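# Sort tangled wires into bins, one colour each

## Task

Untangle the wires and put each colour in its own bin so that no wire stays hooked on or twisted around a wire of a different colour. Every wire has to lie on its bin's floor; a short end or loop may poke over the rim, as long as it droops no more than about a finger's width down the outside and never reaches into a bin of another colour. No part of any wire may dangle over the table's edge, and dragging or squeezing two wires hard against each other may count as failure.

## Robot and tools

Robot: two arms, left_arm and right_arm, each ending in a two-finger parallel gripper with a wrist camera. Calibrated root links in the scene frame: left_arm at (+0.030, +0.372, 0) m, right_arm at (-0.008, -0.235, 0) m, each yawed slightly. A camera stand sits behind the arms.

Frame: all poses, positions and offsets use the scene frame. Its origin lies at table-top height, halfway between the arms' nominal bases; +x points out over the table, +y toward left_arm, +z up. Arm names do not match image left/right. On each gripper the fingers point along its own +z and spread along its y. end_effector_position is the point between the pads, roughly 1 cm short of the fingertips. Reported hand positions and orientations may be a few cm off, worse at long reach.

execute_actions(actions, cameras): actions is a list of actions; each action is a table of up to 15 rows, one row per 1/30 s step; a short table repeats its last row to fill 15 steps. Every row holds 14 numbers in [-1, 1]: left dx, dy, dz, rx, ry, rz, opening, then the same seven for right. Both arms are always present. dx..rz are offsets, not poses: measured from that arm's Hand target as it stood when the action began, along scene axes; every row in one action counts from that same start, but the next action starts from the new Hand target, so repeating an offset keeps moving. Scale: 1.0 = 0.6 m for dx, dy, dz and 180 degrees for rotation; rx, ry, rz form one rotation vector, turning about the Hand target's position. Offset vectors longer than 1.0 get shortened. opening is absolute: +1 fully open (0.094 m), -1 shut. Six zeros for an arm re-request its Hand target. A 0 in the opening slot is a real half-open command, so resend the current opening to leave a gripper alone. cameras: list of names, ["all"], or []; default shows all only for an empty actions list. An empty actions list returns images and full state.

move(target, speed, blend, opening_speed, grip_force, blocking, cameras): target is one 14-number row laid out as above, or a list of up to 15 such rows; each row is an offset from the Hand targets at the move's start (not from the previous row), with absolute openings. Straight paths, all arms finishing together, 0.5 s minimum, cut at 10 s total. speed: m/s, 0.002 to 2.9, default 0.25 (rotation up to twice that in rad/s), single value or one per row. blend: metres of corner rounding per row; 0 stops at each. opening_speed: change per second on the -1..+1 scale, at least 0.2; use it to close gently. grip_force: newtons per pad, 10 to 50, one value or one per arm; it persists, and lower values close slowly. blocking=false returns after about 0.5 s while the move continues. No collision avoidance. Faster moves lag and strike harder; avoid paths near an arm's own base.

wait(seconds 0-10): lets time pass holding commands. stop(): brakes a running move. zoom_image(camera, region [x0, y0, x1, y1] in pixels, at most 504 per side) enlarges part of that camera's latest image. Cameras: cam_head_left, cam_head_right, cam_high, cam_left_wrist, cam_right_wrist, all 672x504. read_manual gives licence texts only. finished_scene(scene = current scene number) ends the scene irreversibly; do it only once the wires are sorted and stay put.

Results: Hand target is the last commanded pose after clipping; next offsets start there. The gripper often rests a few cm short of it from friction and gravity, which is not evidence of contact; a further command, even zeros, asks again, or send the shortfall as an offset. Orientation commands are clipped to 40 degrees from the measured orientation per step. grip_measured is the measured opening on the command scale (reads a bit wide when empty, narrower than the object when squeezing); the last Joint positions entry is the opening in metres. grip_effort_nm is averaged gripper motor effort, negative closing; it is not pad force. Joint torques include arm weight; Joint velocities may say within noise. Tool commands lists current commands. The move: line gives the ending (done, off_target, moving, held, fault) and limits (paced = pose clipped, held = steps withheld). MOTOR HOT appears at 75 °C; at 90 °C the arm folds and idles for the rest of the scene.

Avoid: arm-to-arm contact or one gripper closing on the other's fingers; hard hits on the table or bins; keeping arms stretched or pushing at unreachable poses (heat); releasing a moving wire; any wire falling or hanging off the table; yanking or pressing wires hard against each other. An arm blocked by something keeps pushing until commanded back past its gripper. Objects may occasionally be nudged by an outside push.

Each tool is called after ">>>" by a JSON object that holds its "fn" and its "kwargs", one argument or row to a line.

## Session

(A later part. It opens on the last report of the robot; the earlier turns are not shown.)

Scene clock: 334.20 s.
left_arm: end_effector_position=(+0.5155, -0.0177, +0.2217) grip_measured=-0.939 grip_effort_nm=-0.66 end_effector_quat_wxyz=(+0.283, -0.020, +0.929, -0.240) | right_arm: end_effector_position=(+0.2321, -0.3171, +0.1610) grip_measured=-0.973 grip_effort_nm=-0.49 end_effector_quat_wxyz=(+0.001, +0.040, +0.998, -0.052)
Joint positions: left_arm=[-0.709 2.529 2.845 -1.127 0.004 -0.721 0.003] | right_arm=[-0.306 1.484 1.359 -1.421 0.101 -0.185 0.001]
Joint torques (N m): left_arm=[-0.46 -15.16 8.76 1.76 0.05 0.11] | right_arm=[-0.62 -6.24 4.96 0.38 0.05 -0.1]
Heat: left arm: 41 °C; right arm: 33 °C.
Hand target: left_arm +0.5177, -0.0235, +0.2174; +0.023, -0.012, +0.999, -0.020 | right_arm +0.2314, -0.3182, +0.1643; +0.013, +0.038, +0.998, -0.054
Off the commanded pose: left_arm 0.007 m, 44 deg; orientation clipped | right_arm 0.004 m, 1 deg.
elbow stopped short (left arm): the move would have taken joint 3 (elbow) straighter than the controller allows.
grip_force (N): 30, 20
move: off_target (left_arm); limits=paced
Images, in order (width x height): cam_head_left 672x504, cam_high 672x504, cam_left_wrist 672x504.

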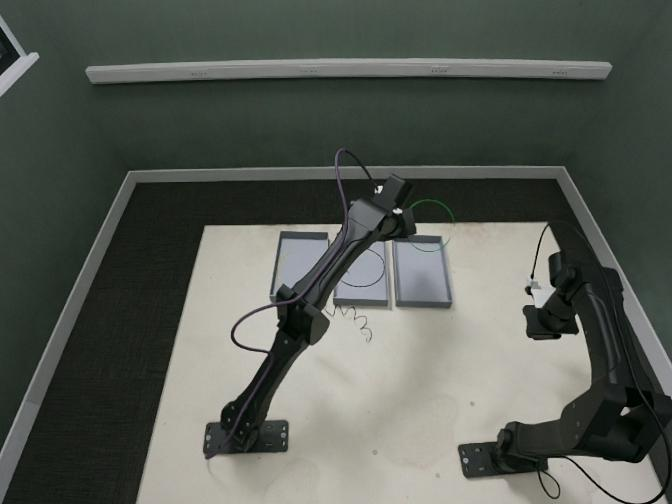

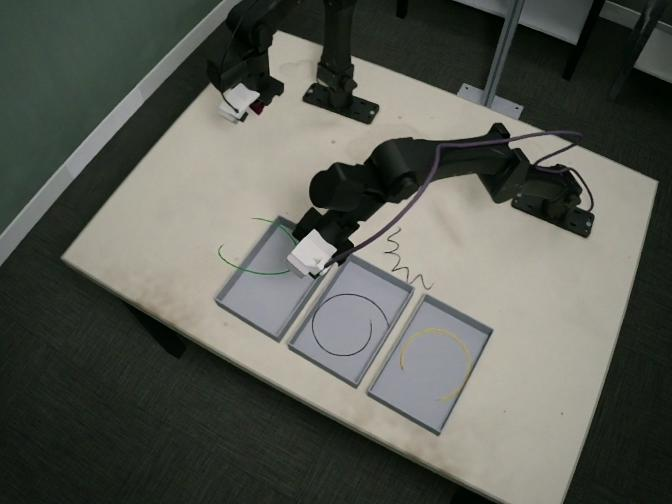

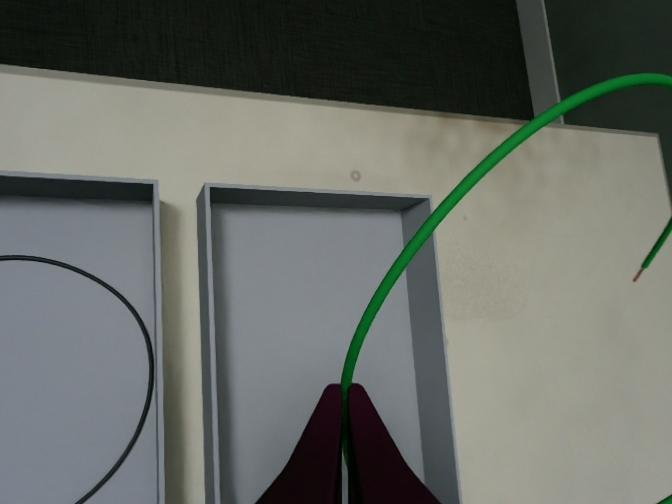

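>>> {"fn": "move", "kwargs": {
  "target": [
    [-0.03,0.01,-0.17,0,0,0,-1,0,0,0,0,0,0,-1]
  ],
  "speed": 0.12,
  "cameras": ["cam_head_left","cam_high","cam_left_wrist"]
}}

Scene clock: 337.67 s.
left_arm: end_effector_position=(+0.5010, -0.0147, +0.1260) grip_measured=-0.939 grip_effort_nm=-0.65 end_effector_quat_wxyz=(+0.196, -0.016, +0.966, -0.169) | right_arm: end_effector_position=(+0.2321, -0.3171, +0.1610) grip_measured=-0.973 grip_effort_nm=-0.48 end_effector_quat_wxyz=(+0.001, +0.040, +0.998, -0.052)
Joint positions: left_arm=[-0.721 2.664 2.845 -1.229 0.004 -0.721 0.003] | right_arm=[-0.306 1.484 1.359 -1.421 0.101 -0.185 0.001]
Joint torques (N m): left_arm=[-0.53 -15.6 8.8 1.16 0.01 0.02] | right_arm=[-0.62 -6.23 4.96 0.37 0.05 -0.11]
Heat: left arm: 41 °C; right arm: 33 °C.
Hand target: left_arm +0.4997, -0.0175, +0.1154; +0.023, -0.012, +0.999, -0.020 | right_arm +0.2314, -0.3182, +0.1643; +0.013, +0.038, +0.998, -0.054
Off the commanded pose: left_arm 0.011 m, 26 deg | right_arm 0.003 m, 1 deg.
elbow stopped short (left arm): the move would have taken joint 3 (elbow) straighter than the controller allows.
grip_force (N): 30, 20
move: off_target (left_arm)
Images, in order (width x height): cam_head_left 672x504, cam_high 672x504, cam_left_wrist 672x504.

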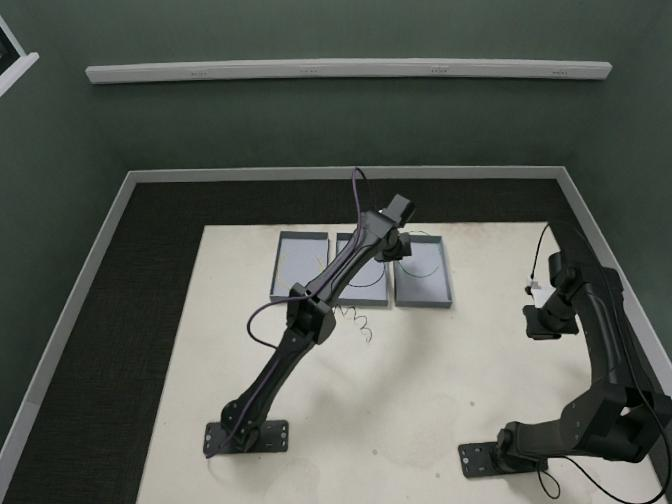

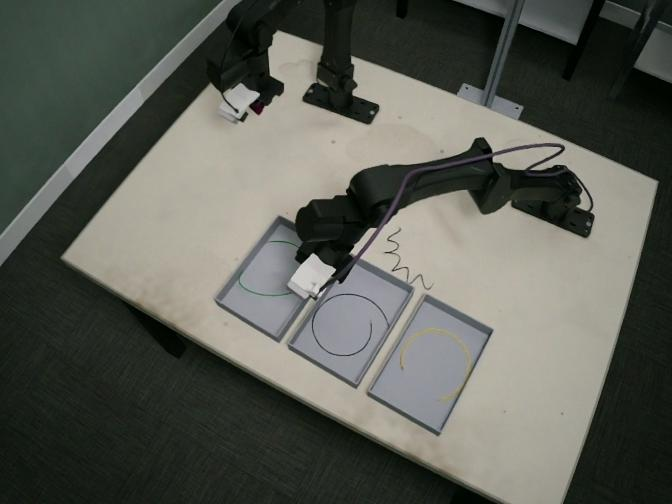

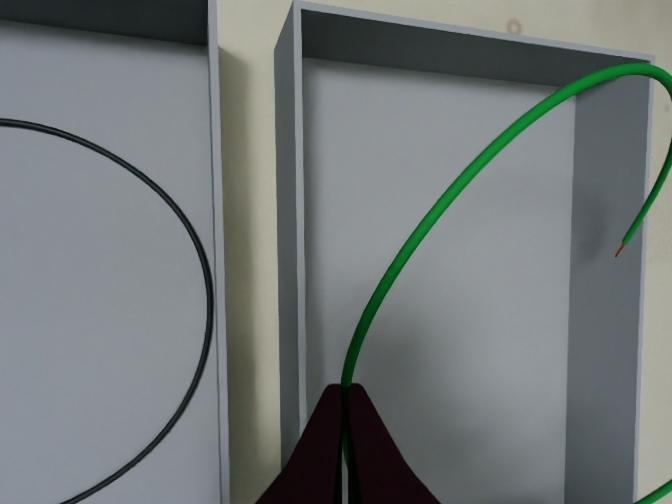

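>>> {"fn": "move", "kwargs": {
  "target": [
    [-0.02,-0.005,-0.085,0,0,0,-1,0,0,0,0,0,0,-1]
  ],
  "speed": 0.08,
  "cameras": ["cam_head_left","cam_high","cam_left_wrist"]
}}

>>> {"fn": "zoom_image", "kwargs": {
  "camera": "cam_high",
  "region": [200, 190, 400, 350]
}}

Scene clock: 340.90 s.
left_arm: end_effector_position=(+0.4909, -0.0184, +0.0832) grip_measured=-0.939 grip_effort_nm=-0.65 end_effector_quat_wxyz=(+0.162, -0.010, +0.977, -0.142) | right_arm: end_effector_position=(+0.2321, -0.3171, +0.1610) grip_measured=-0.973 grip_effort_nm=-0.48 end_effector_quat_wxyz=(+0.001, +0.040, +0.998, -0.052)
Joint positions: left_arm=[-0.736 2.733 2.845 -1.249 0.004 -0.724 0.003] | right_arm=[-0.306 1.484 1.359 -1.421 0.101 -0.185 0.001]
Joint torques (N m): left_arm=[-0.72 -14.67 8.81 0.95 -0.03 -0.1] | right_arm=[-0.64 -6.26 4.96 0.36 0.04 -0.11]
Heat: left arm: 41 °C; right arm: 33 °C.
Hand target: left_arm +0.4878, -0.0204, +0.0645; +0.023, -0.012, +0.999, -0.020 | right_arm +0.2314, -0.3182, +0.1643; +0.013, +0.038, +0.998, -0.054
Off the commanded pose: left_arm 0.019 m, 21 deg | right_arm 0.003 m, 1 deg.
elbow stopped short (left arm): the move would have taken joint 3 (elbow) straighter than the controller allows.
grip_force (N): 30, 20
move: off_target (left_arm)
Images, in order (width x height): cam_head_left 672x504, cam_high 672x504, cam_left_wrist 672x504.

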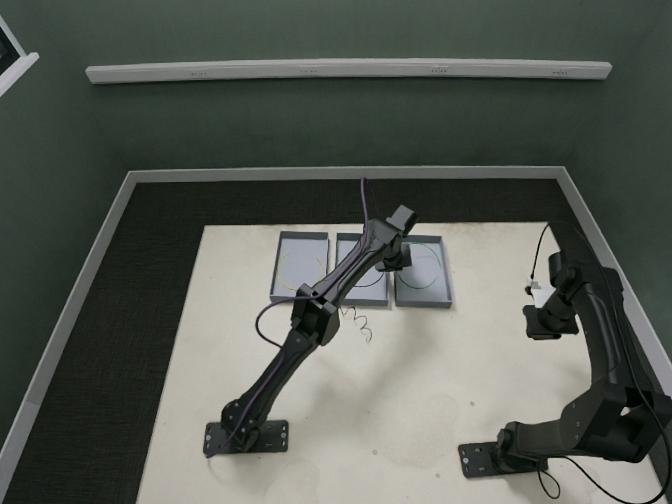

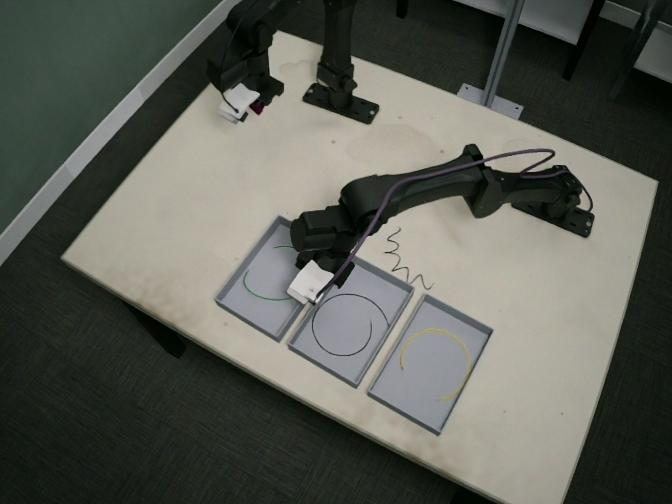

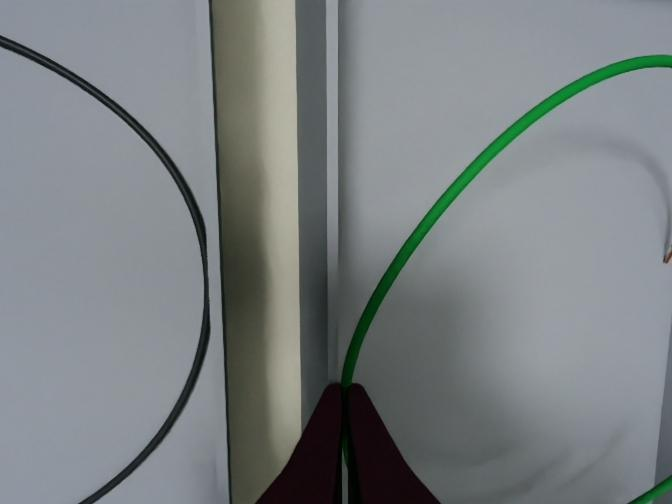

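Scaled by 2.520.

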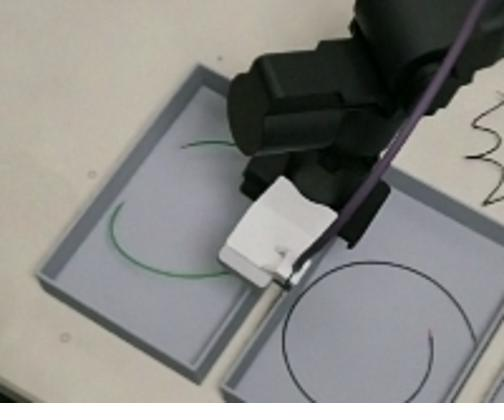

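>>> {"fn": "move", "kwargs": {
  "target": [
    [-0.01,-0.027,-0.005,0,0,0,-1,0,0,0,0,0,0,-1],
    [-0.015,-0.03,-0.03,0,0,0,-1,0,0,0,0,0,0,-1]
  ],
  "speed": 0.08,
  "cameras": ["cam_left_wrist","cam_high"]
}}

>>> {"fn": "zoom_image", "kwargs": {
  "camera": "cam_high",
  "region": [200, 190, 400, 350]
}}

Scene clock: 346.03 s.
left_arm: end_effector_position=(+0.4777, -0.0350, +0.0585) grip_measured=-0.939 grip_effort_nm=-0.65 end_effector_quat_wxyz=(+0.146, -0.009, +0.980, -0.137) | right_arm: end_effector_position=(+0.2321, -0.3171, +0.1610) grip_measured=-0.973 grip_effort_nm=-0.48 end_effector_quat_wxyz=(+0.001, +0.040, +0.998, -0.052)
Joint positions: left_arm=[-0.771 2.779 2.848 -1.237 0.004 -0.757 0.003] | right_arm=[-0.306 1.484 1.359 -1.421 0.101 -0.185 0.001]
Joint torques (N m): left_arm=[-0.49 -15.72 8.61 1.12 -0.05 -0.12] | right_arm=[-0.61 -6.22 4.96 0.38 0.05 -0.1]
Heat: left arm: 41 °C; right arm: 33 °C.
Hand target: left_arm +0.4788, -0.0383, +0.0464; +0.023, -0.012, +0.999, -0.020 | right_arm +0.2314, -0.3182, +0.1643; +0.013, +0.038, +0.998, -0.054
Off the commanded pose: left_arm 0.013 m, 20 deg | right_arm 0.003 m, 1 deg.
elbow stopped short (left arm): the move would have taken joint 3 (elbow) straighter than the controller allows.
grip_force (N): 30, 20
move: off_target (left_arm)
Images, in order (width x height): cam_high 672x504, cam_left_wrist 672x504.

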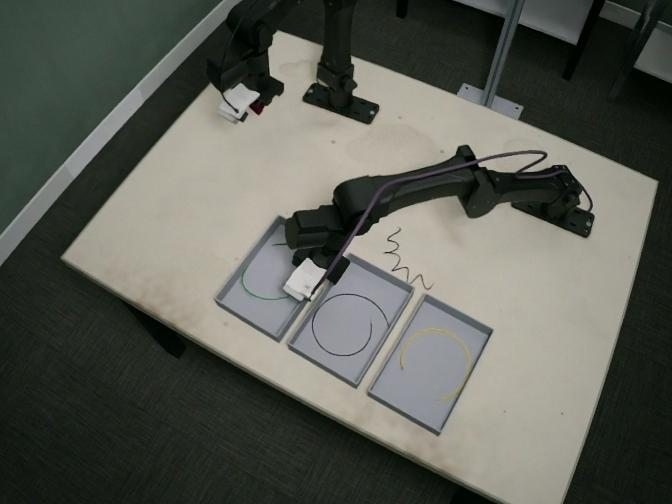

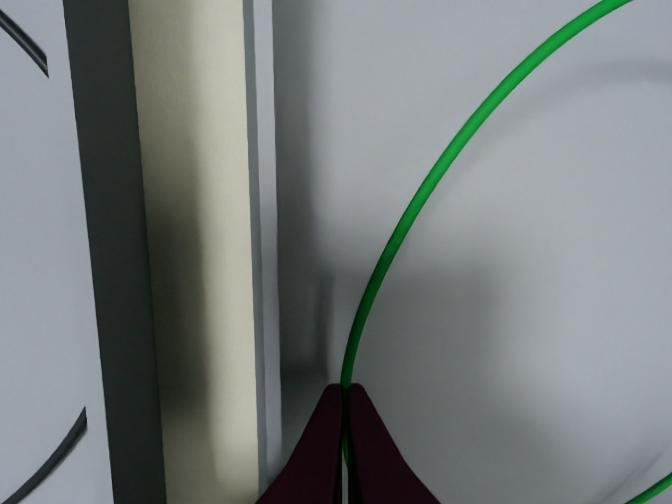

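Scaled by 2.520.

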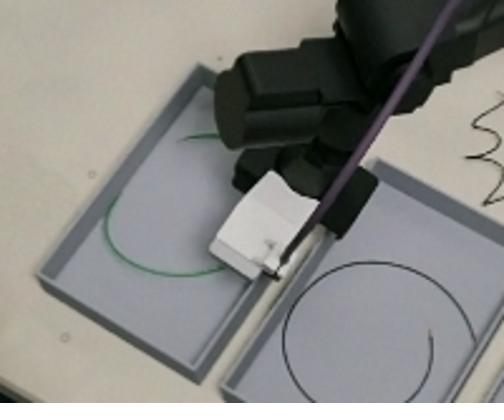

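>>> {"fn": "move", "kwargs": {
  "target": [
    [0,0.0,-0.03,0,0,0,-1,0,0,0,0,0,0,-1],
    [0,0,-0.03,0,0,0,-0.8,0,0,0,0,0,0,-1],
    [0.0,0,0.1,0,0,0,-0.8,0,0,0,0,0,0,-1],
    [-0.02,0,0.3,0,0,0,-0.8,0,0,0,0,0,0,-1]
  ],
  "speed": [0.05,0.05,0.05,0.15],
  "opening_speed": 0.5,
  "cameras": ["cam_left_wrist","cam_high"]
}}

Scene clock: 355.70 s.
left_arm: end_effector_position=(+0.4675, -0.0381, +0.2003) grip_measured=-0.802 grip_effort_nm=0.10 end_effector_quat_wxyz=(+0.224, -0.008, +0.950, -0.218) | right_arm: end_effector_position=(+0.2321, -0.3171, +0.1610) grip_measured=-0.973 grip_effort_nm=-0.48 end_effector_quat_wxyz=(+0.001, +0.040, +0.998, -0.052)
Joint positions: left_arm=[-0.785 2.534 2.848 -1.25 0.007 -0.771 0.009] | right_arm=[-0.306 1.484 1.359 -1.421 0.101 -0.185 0.001]
Joint torques (N m): left_arm=[-0.46 -20.37 8.28 1.55 -0.09 -0.1] | right_arm=[-0.62 -6.22 4.96 0.37 0.05 -0.1]
Motor temperatures (°C): left_arm=[24 44 42 32 25 22 26] | right_arm=[27 32 33 28 26 25 23]
Heat: left arm: 44 °C; right arm: 33 °C.
Hand target: left_arm +0.4666, -0.0385, +0.2265; +0.023, -0.012, +0.999, -0.020 | right_arm +0.2314, -0.3182, +0.1643; +0.013, +0.038, +0.998, -0.054
Off the commanded pose: left_arm 0.026 m, 33 deg | right_arm 0.003 m, 1 deg.
elbow stopped short (left arm): the move would have taken joint 3 (elbow) straighter than the controller allows.
grip_force (N): 30, 20
move: off_target (left_arm); target 2's new opening was sent with left_arm's hand 0.019 m and 20 deg from that target
Images, in order (width x height): cam_high 672x504, cam_left_wrist 672x504.

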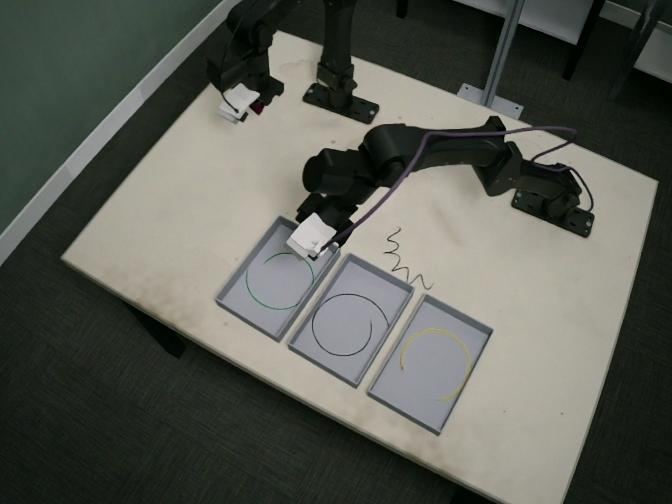

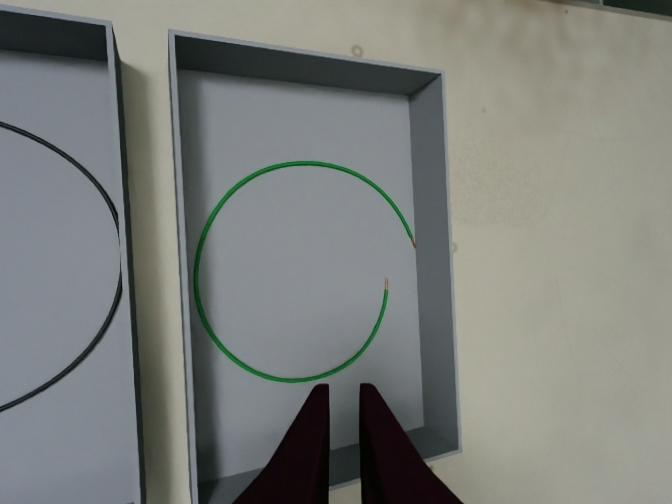

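>>> {"fn": "move", "kwargs": {
  "target": [
    [-0.1,0.1,0.0,0,0,-0.05,-0.8,0,0,0,0,0,0,-1],
    [-0.328,0.28,-0.144,0,0,-0.17,-0.7,0,0,0,0,0,0,-1]
  ],
  "speed": 0.2,
  "blend": 0.05,
  "cameras": ["cam_left_wrist"]
}}

Scene clock: 359.97 s.
left_arm: end_effector_position=(+0.2721, +0.1314, +0.1353) grip_measured=-0.702 grip_effort_nm=0.10 end_effector_quat_wxyz=(+0.009, +0.246, +0.969, -0.015) | right_arm: end_effector_position=(+0.2321, -0.3171, +0.1610) grip_measured=-0.973 grip_effort_nm=-0.48 end_effector_quat_wxyz=(+0.001, +0.040, +0.998, -0.052)
Joint positions: left_arm=[-0.808 1.807 1.608 -1.34 0.017 -0.278 0.014] | right_arm=[-0.306 1.484 1.359 -1.421 0.101 -0.185 0.001]
Joint torques (N m): left_arm=[-0.31 -12.53 5.7 0.35 0.17 0.09] | right_arm=[-0.62 -6.2 4.96 0.37 0.05 -0.11]
Heat: left arm: 45 °C; right arm: 33 °C.
Hand target: left_arm +0.2698, +0.1296, +0.1401; +0.017, +0.253, +0.967, -0.026 | right_arm +0.2314, -0.3182, +0.1643; +0.013, +0.038, +0.998, -0.054
Off the commanded pose: left_arm 0.006 m, 2 deg | right_arm 0.003 m, 1 deg.
elbow stopped short (left arm): the move would have taken joint 3 (elbow) straighter than the controller allows.
grip_force (N): 30, 20
move: done
Images, in order (width x height): cam_left_wrist 672x504.

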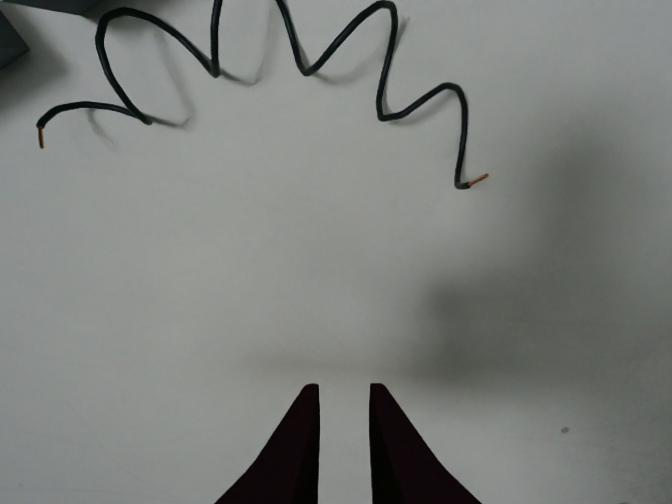

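>>> {"fn": "move", "kwargs": {
  "target": [
    [0.013,-0.1,-0.11,0,0,0,-0.7,0,0,0,0,0,0,-1]
  ],
  "speed": 0.15,
  "cameras": ["cam_left_wrist"]
}}

Scene clock: 361.53 s.
left_arm: end_effector_position=(+0.2754, +0.0745, +0.0757) grip_measured=-0.702 grip_effort_nm=0.10 end_effector_quat_wxyz=(+0.014, +0.256, +0.966, -0.021) | right_arm: end_effector_position=(+0.2321, -0.3171, +0.1610) grip_measured=-0.973 grip_effort_nm=-0.49 end_effector_quat_wxyz=(+0.001, +0.040, +0.998, -0.052)
Joint positions: left_arm=[-0.907 1.976 1.595 -1.142 0.018 -0.356 0.014] | right_arm=[-0.306 1.484 1.359 -1.421 0.101 -0.185 0.001]
Joint torques (N m): left_arm=[-0.21 -10.96 7.45 0.38 0.1 -0.13] | right_arm=[-0.62 -6.17 4.96 0.37 0.05 -0.1]
Heat: left arm: 45 °C; right arm: 33 °C.
Hand target: left_arm +0.2777, +0.0695, +0.0742; +0.017, +0.253, +0.967, -0.026 | right_arm +0.2314, -0.3182, +0.1643; +0.013, +0.038, +0.998, -0.054
Off the commanded pose: left_arm 0.006 m, 1 deg | right_arm 0.003 m, 1 deg.
grip_force (N): 30, 20
move: done
Images, in order (width x height): cam_left_wrist 672x504.

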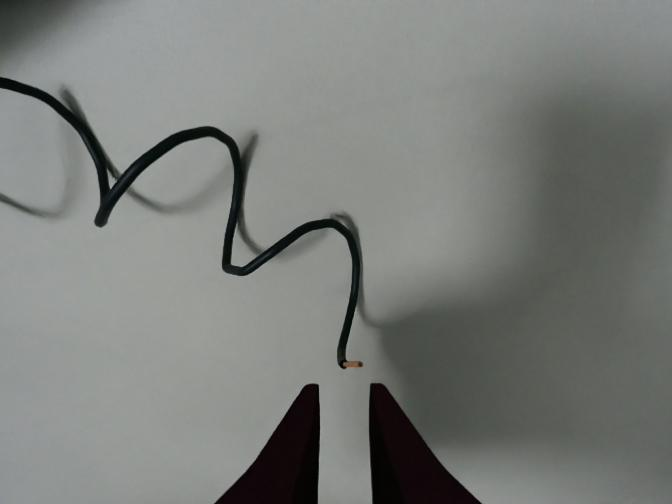

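>>> {"fn": "move", "kwargs": {
  "target": [
    [0.007,-0.013,-0.11,0,0,0,-0.7,0,0,0,0,0,0,-1]
  ],
  "speed": 0.08,
  "cameras": ["cam_left_wrist"]
}}

Scene clock: 362.97 s.
left_arm: end_effector_position=(+0.2813, +0.0673, +0.0339) grip_measured=-0.702 grip_effort_nm=0.10 end_effector_quat_wxyz=(+0.020, +0.254, +0.967, -0.026) | right_arm: end_effector_position=(+0.2321, -0.3171, +0.1610) grip_measured=-0.973 grip_effort_nm=-0.48 end_effector_quat_wxyz=(+0.001, +0.040, +0.998, -0.052)
Joint positions: left_arm=[-0.907 2.033 1.507 -0.983 0.018 -0.361 0.014] | right_arm=[-0.306 1.484 1.359 -1.421 0.101 -0.185 0.001]
Joint torques (N m): left_arm=[-0.61 -8.23 3.74 1.14 0.09 -0.12] | right_arm=[-0.59 -6.23 4.96 0.38 0.05 -0.1]
Heat: left arm: 44 °C; right arm: 33 °C.
Hand target: left_arm +0.2819, +0.0617, +0.0081; +0.017, +0.252, +0.967, -0.026 | right_arm +0.2314, -0.3182, +0.1643; +0.013, +0.038, +0.998, -0.054
Off the commanded pose: left_arm 0.026 m, 0 deg | right_arm 0.003 m, 1 deg.
grip_force (N): 30, 20
move: off_target (left_arm)
Images, in order (width x height): cam_left_wrist 672x504.

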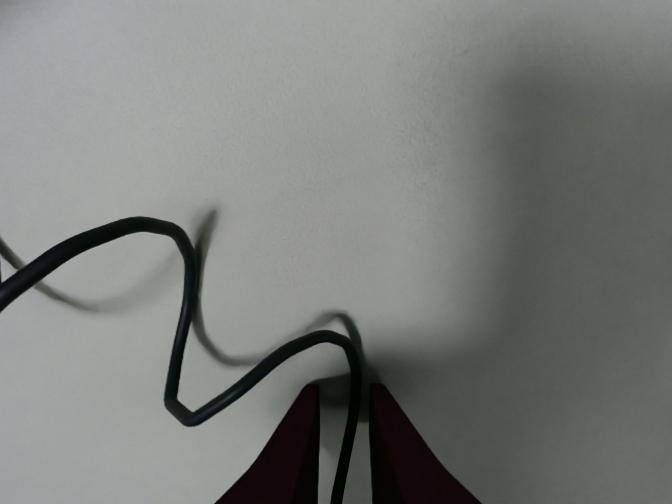

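>>> {"fn": "move", "kwargs": {
  "target": [
    [0,0,0,0,0,0,-1,0,0,0,0,0,0,-1],
    [0,0,0.32,0,0,0,-1,0,0,0,0,0,0,-1]
  ],
  "speed": 0.1,
  "cameras": ["cam_left_wrist","cam_high"]
}}

>>> {"fn": "move", "kwargs": {
  "target": [
    [0.265,-0.0,0.02,0,0,-0.25,-1,0,0,0,0,0,0,-1]
  ],
  "speed": 0.15,
  "cameras": ["cam_left_wrist","cam_high","cam_head_left"]
}}

Scene clock: 366.50 s.
left_arm: end_effector_position=(+0.2853, +0.0640, +0.1836) grip_measured=-0.928 grip_effort_nm=-0.65 end_effector_quat_wxyz=(+0.033, +0.253, +0.966, -0.032) | right_arm: end_effector_position=(+0.2321, -0.3171, +0.1610) grip_measured=-0.973 grip_effort_nm=-0.48 end_effector_quat_wxyz=(+0.001, +0.040, +0.998, -0.052)
Joint positions: left_arm=[-0.907 2.033 2.107 -1.554 0.014 -0.362 0.003] | right_arm=[-0.306 1.484 1.359 -1.421 0.101 -0.185 0.001]
Joint torques (N m): left_arm=[-0.59 -15.15 8.32 0.24 0.14 -0.12] | right_arm=[-0.61 -6.22 4.96 0.36 0.05 -0.11]
Heat: left arm: 45 °C; right arm: 33 °C.
Hand target: left_arm +0.2819, +0.0617, +0.2002; +0.017, +0.252, +0.967, -0.026 | right_arm +0.2314, -0.3182, +0.1643; +0.013, +0.038, +0.998, -0.054
Off the commanded pose: left_arm 0.017 m, 2 deg | right_arm 0.003 m, 1 deg.
joint sent to its limit (left arm) — joint 4 (wrist pitch), lower limit. The joint targets are off in orientation, not in position.
grip_force (N): 30, 20
move: off_target (left_arm)
Images, in order (width x height): cam_high 672x504, cam_left_wrist 672x504.

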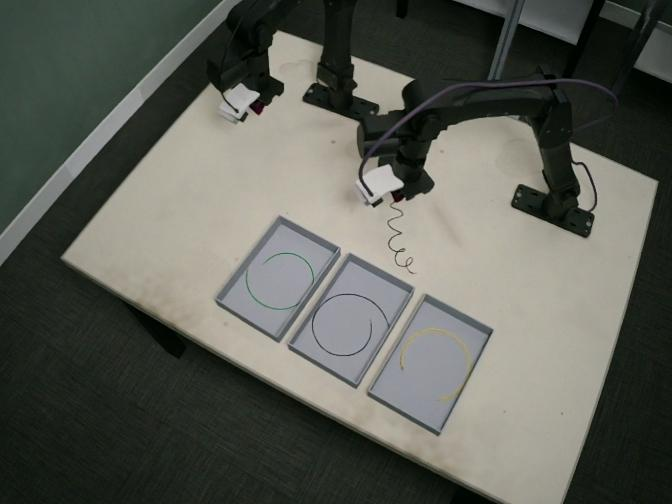

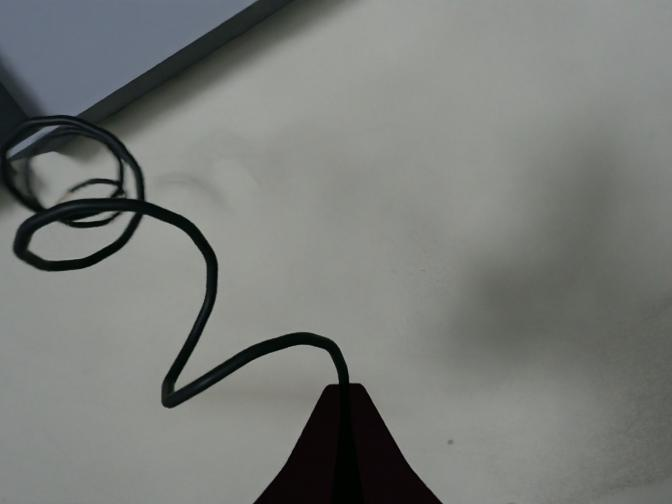

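Scene clock: 369.90 s.
left_arm: end_effector_position=(+0.4386, +0.0642, +0.2182) grip_measured=-0.929 grip_effort_nm=-0.65 end_effector_quat_wxyz=(+0.197, +0.582, +0.788, -0.029) | right_arm: end_effector_position=(+0.2321, -0.3171, +0.1610) grip_measured=-0.973 grip_effort_nm=-0.48 end_effector_quat_wxyz=(+0.001, +0.040, +0.998, -0.052)
Joint positions: left_arm=[-0.658 2.376 2.761 -1.558 0.062 0.636 0.003] | right_arm=[-0.306 1.484 1.359 -1.421 0.101 -0.185 0.001]
Joint torques (N m): left_arm=[0.08 -12.93 7.91 0.97 0.16 0.1] | right_arm=[-0.59 -6.22 4.94 0.38 0.04 -0.1]
Heat: left arm: 45 °C; right arm: 33 °C.
Hand target: left_arm +0.4409, +0.0618, +0.2121; +0.006, +0.603, +0.797, -0.030 | right_arm +0.2314, -0.3182, +0.1643; +0.013, +0.038, +0.998, -0.054
Off the commanded pose: left_arm 0.007 m, 22 deg | right_arm 0.003 m, 1 deg.
joint sent to its limit (left arm) — joint 4 (wrist pitch), lower limit. The joint targets are off in orientation, not in position.
grip_force (N): 30, 20
move: off_target (left_arm)
Images, in order (width x height): cam_head_left 672x504, cam_high 672x504, cam_left_wrist 672x504.

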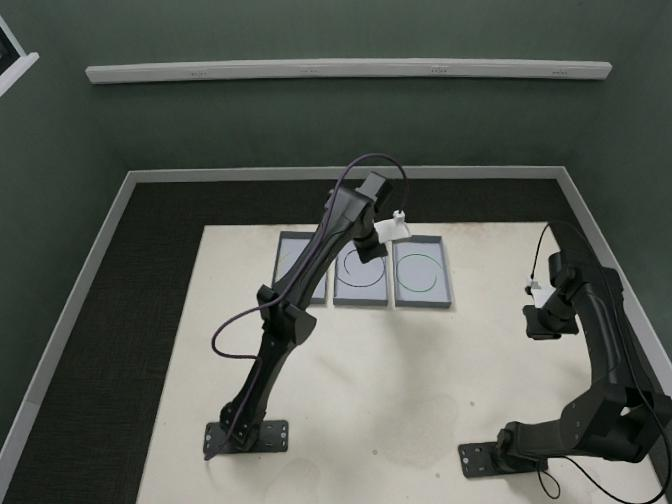

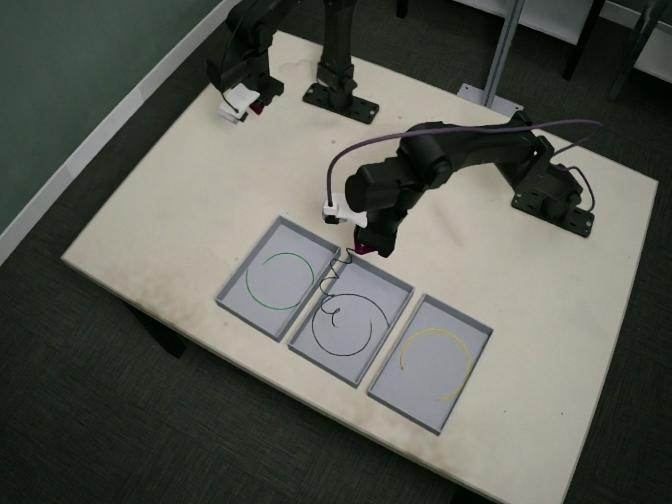

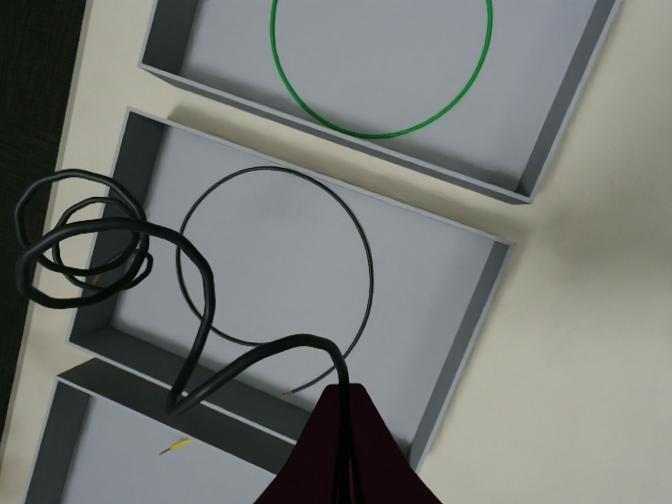

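>>> {"fn": "move", "kwargs": {
  "target": [
    [0.015,0.01,-0.14,0,0,0.0,-1,0,0,0,0,0,0,-1]
  ],
  "speed": 0.1,
  "cameras": ["cam_left_wrist","cam_high"]
}}

>>> {"fn": "zoom_image", "kwargs": {
  "camera": "cam_high",
  "region": [260, 220, 460, 400]
}}

Scene clock: 372.40 s.
left_arm: end_effector_position=(+0.4495, +0.0651, +0.1427) grip_measured=-0.929 grip_effort_nm=-0.65 end_effector_quat_wxyz=(+0.121, +0.594, +0.794, -0.028) | right_arm: end_effector_position=(+0.2321, -0.3171, +0.1610) grip_measured=-0.973 grip_effort_nm=-0.48 end_effector_quat_wxyz=(+0.001, +0.040, +0.998, -0.052)
Joint positions: left_arm=[-0.644 2.524 2.753 -1.558 0.062 0.666 0.003] | right_arm=[-0.306 1.484 1.359 -1.421 0.101 -0.185 0.001]
Joint torques (N m): left_arm=[0.44 -14.2 5.74 0.63 0.12 0.09] | right_arm=[-0.59 -6.24 4.94 0.36 0.05 -0.1]
Heat: left arm: 44 °C; right arm: 33 °C.
Hand target: left_arm +0.4499, +0.0677, +0.1282; +0.006, +0.603, +0.797, -0.030 | right_arm +0.2314, -0.3182, +0.1643; +0.013, +0.038, +0.998, -0.054
Off the commanded pose: left_arm 0.015 m, 13 deg | right_arm 0.003 m, 1 deg.
joint sent to its limit (left arm) — joint 4 (wrist pitch), lower limit. The joint targets are off in orientation, not in position.
grip_force (N): 30, 20
move: off_target (left_arm)
Images, in order (width x height): cam_high 672x504, cam_left_wrist 672x504.

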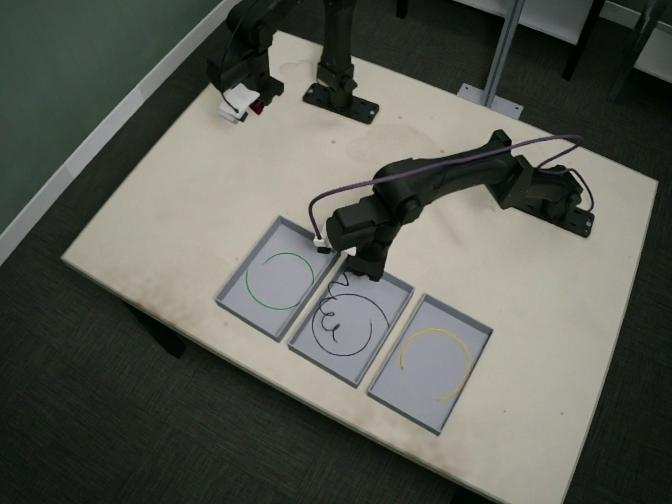

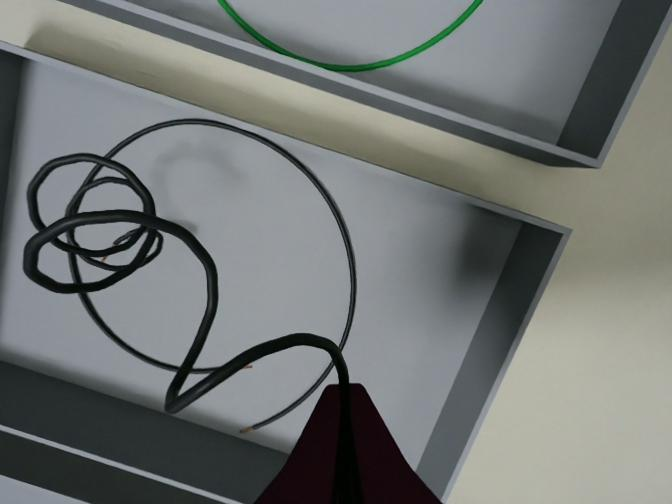

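Scaled by 2.520.

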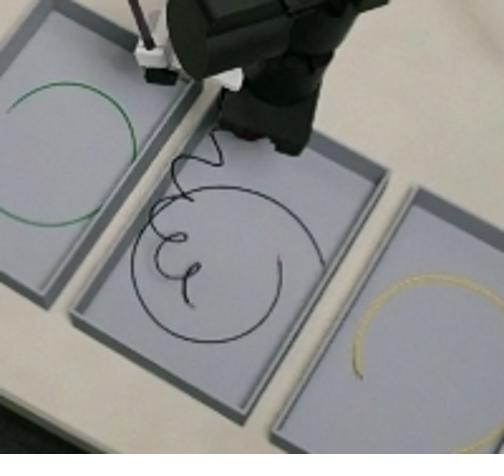

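>>> {"fn": "move", "kwargs": {
  "target": [
    [0.0,0.0,-0.12,0,0,0.0,-1,0,0,0,0,0,0,-1]
  ],
  "speed": 0.08,
  "cameras": ["cam_left_wrist","cam_high"]
}}

>>> {"fn": "zoom_image", "kwargs": {
  "camera": "cam_high",
  "region": [260, 220, 460, 400]
}}

Scene clock: 374.23 s.
left_arm: end_effector_position=(+0.4474, +0.0666, +0.0626) grip_measured=-0.929 grip_effort_nm=-0.65 end_effector_quat_wxyz=(+0.042, +0.599, +0.799, -0.030) | right_arm: end_effector_position=(+0.2321, -0.3171, +0.1610) grip_measured=-0.973 grip_effort_nm=-0.49 end_effector_quat_wxyz=(+0.001, +0.040, +0.998, -0.052)
Joint positions: left_arm=[-0.644 2.684 2.753 -1.558 0.062 0.674 0.003] | right_arm=[-0.306 1.484 1.359 -1.421 0.101 -0.185 0.001]
Joint torques (N m): left_arm=[0.36 -15.32 8.27 0.27 0.09 0.1] | right_arm=[-0.61 -6.22 4.97 0.37 0.05 -0.1]
Heat: left arm: 45 °C; right arm: 33 °C.
Hand target: left_arm +0.4499, +0.0677, +0.0562; +0.006, +0.603, +0.797, -0.030 | right_arm +0.2314, -0.3182, +0.1643; +0.013, +0.038, +0.998, -0.054
Off the commanded pose: left_arm 0.007 m, 4 deg | right_arm 0.003 m, 1 deg.
joint sent to its limit (left arm) — joint 4 (wrist pitch), lower limit. The joint targets are off in orientation, not in position.
grip_force (N): 30, 20
move: off_target (left_arm)
Images, in order (width x height): cam_high 672x504, cam_left_wrist 672x504.

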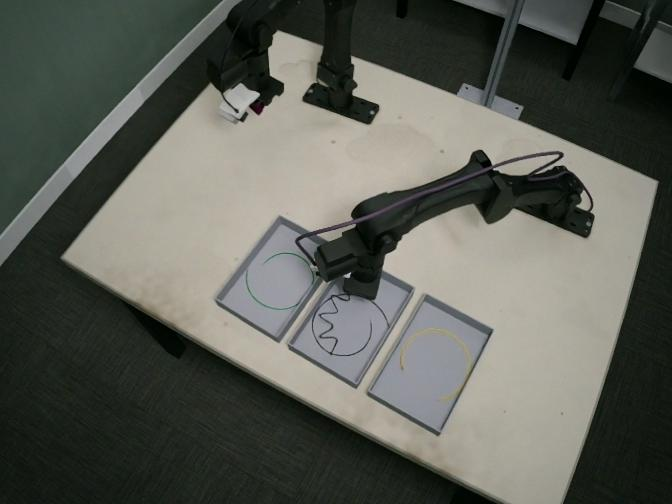

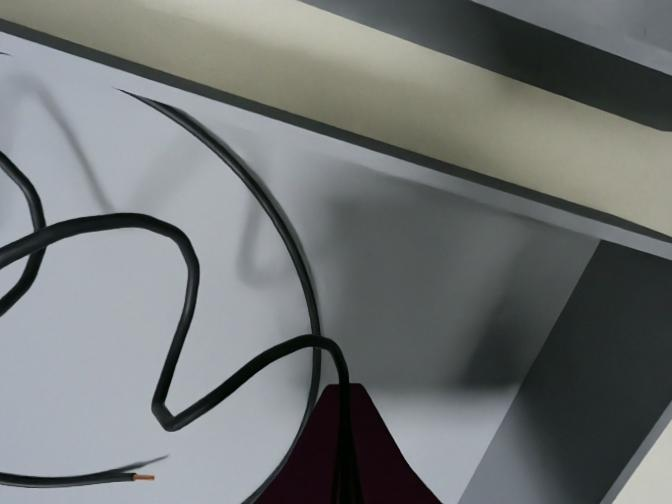

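Scaled by 2.520.

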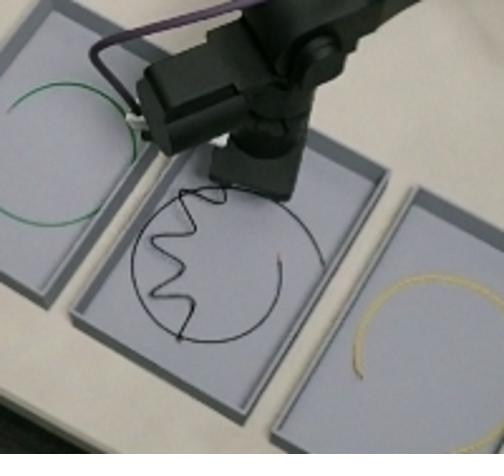

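Lower a bit, release, rise, go home.

>>> {"fn": "move", "kwargs": {
  "target": [
    [0.0,0.0,-0.025,0,0,0.0,-1,0,0,0,0,0,0,-1],
    [0.0,0.0,-0.025,0,0,0.0,-0.8,0,0,0,0,0,0,-1],
    [0,0,0.1,0,0,0,-0.8,0,0,0,0,0,0,-1],
    [-0.1,0.05,0.25,0,0,0,-0.8,0,0,0,0,0,0,-1]
  ],
  "speed": [0.05,0.05,0.06,0.2],
  "opening_speed": 0.5,
  "cameras": ["cam_left_wrist","cam_high"]
}}

>>> {"fn": "zoom_image", "kwargs": {
  "camera": "cam_high",
  "region": [260, 220, 460, 400]
}}

Scene clock: 379.03 s.
left_arm: end_effector_position=(+0.3935, +0.0980, +0.2042) grip_measured=-0.802 grip_effort_nm=0.10 end_effector_quat_wxyz=(+0.118, +0.599, +0.792, -0.028) | right_arm: end_effector_position=(+0.2321, -0.3171, +0.1610) grip_measured=-0.973 grip_effort_nm=-0.48 end_effector_quat_wxyz=(+0.001, +0.040, +0.998, -0.052)
Joint positions: left_arm=[-0.656 2.183 2.408 -1.561 0.062 0.665 0.009] | right_arm=[-0.306 1.484 1.359 -1.421 0.101 -0.185 0.001]
Joint torques (N m): left_arm=[-0.46 -14.76 5.53 0.65 0.1 -0.13] | right_arm=[-0.62 -6.22 4.97 0.38 0.04 -0.11]
Heat: left arm: 46 °C; right arm: 33 °C.
Hand target: left_arm +0.3899, +0.0976, +0.2061; +0.006, +0.603, +0.797, -0.030 | right_arm +0.2314, -0.3182, +0.1643; +0.013, +0.038, +0.998, -0.054
Off the commanded pose: left_arm 0.004 m, 13 deg | right_arm 0.003 m, 1 deg.
joint sent to its limit (left arm) — joint 4 (wrist pitch), lower limit. The joint targets are off in orientation, not in position.
grip_force (N): 30, 20
move: off_target (left_arm); target 2's new opening was sent with left_arm's hand 0.009 m and 3 deg from that target
Images, in order (width x height): cam_high 672x504, cam_left_wrist 672x504.

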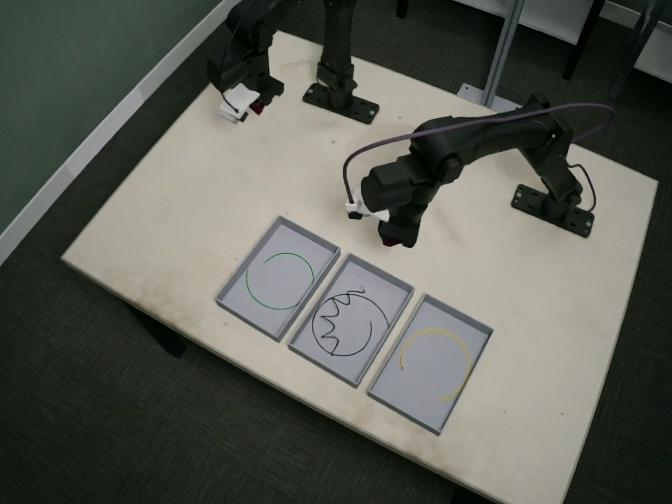

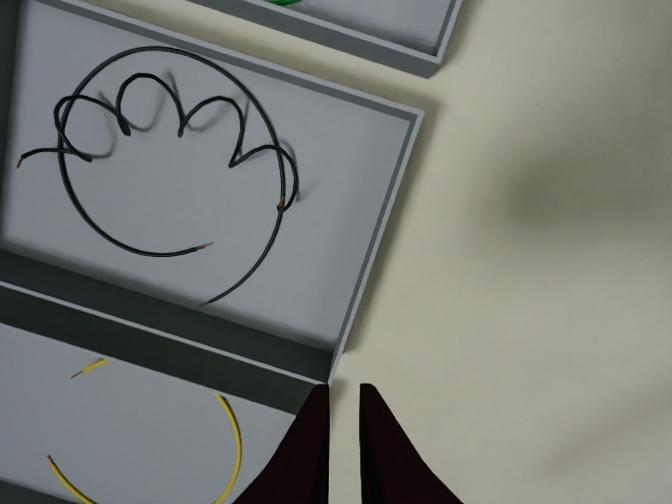

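Scaled by 2.520.

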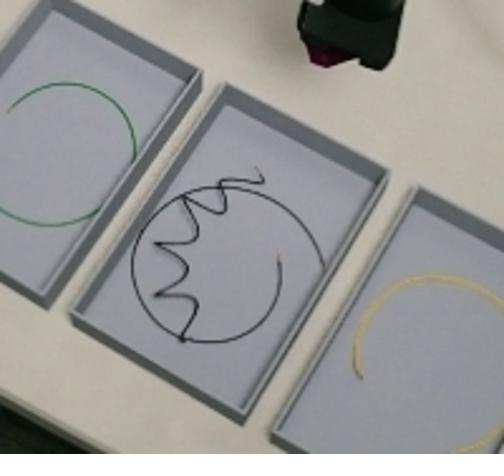

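>>> {"fn": "finished_scene", "kwargs": {
  "scene": 1
}}

The scene is finished: the task was done.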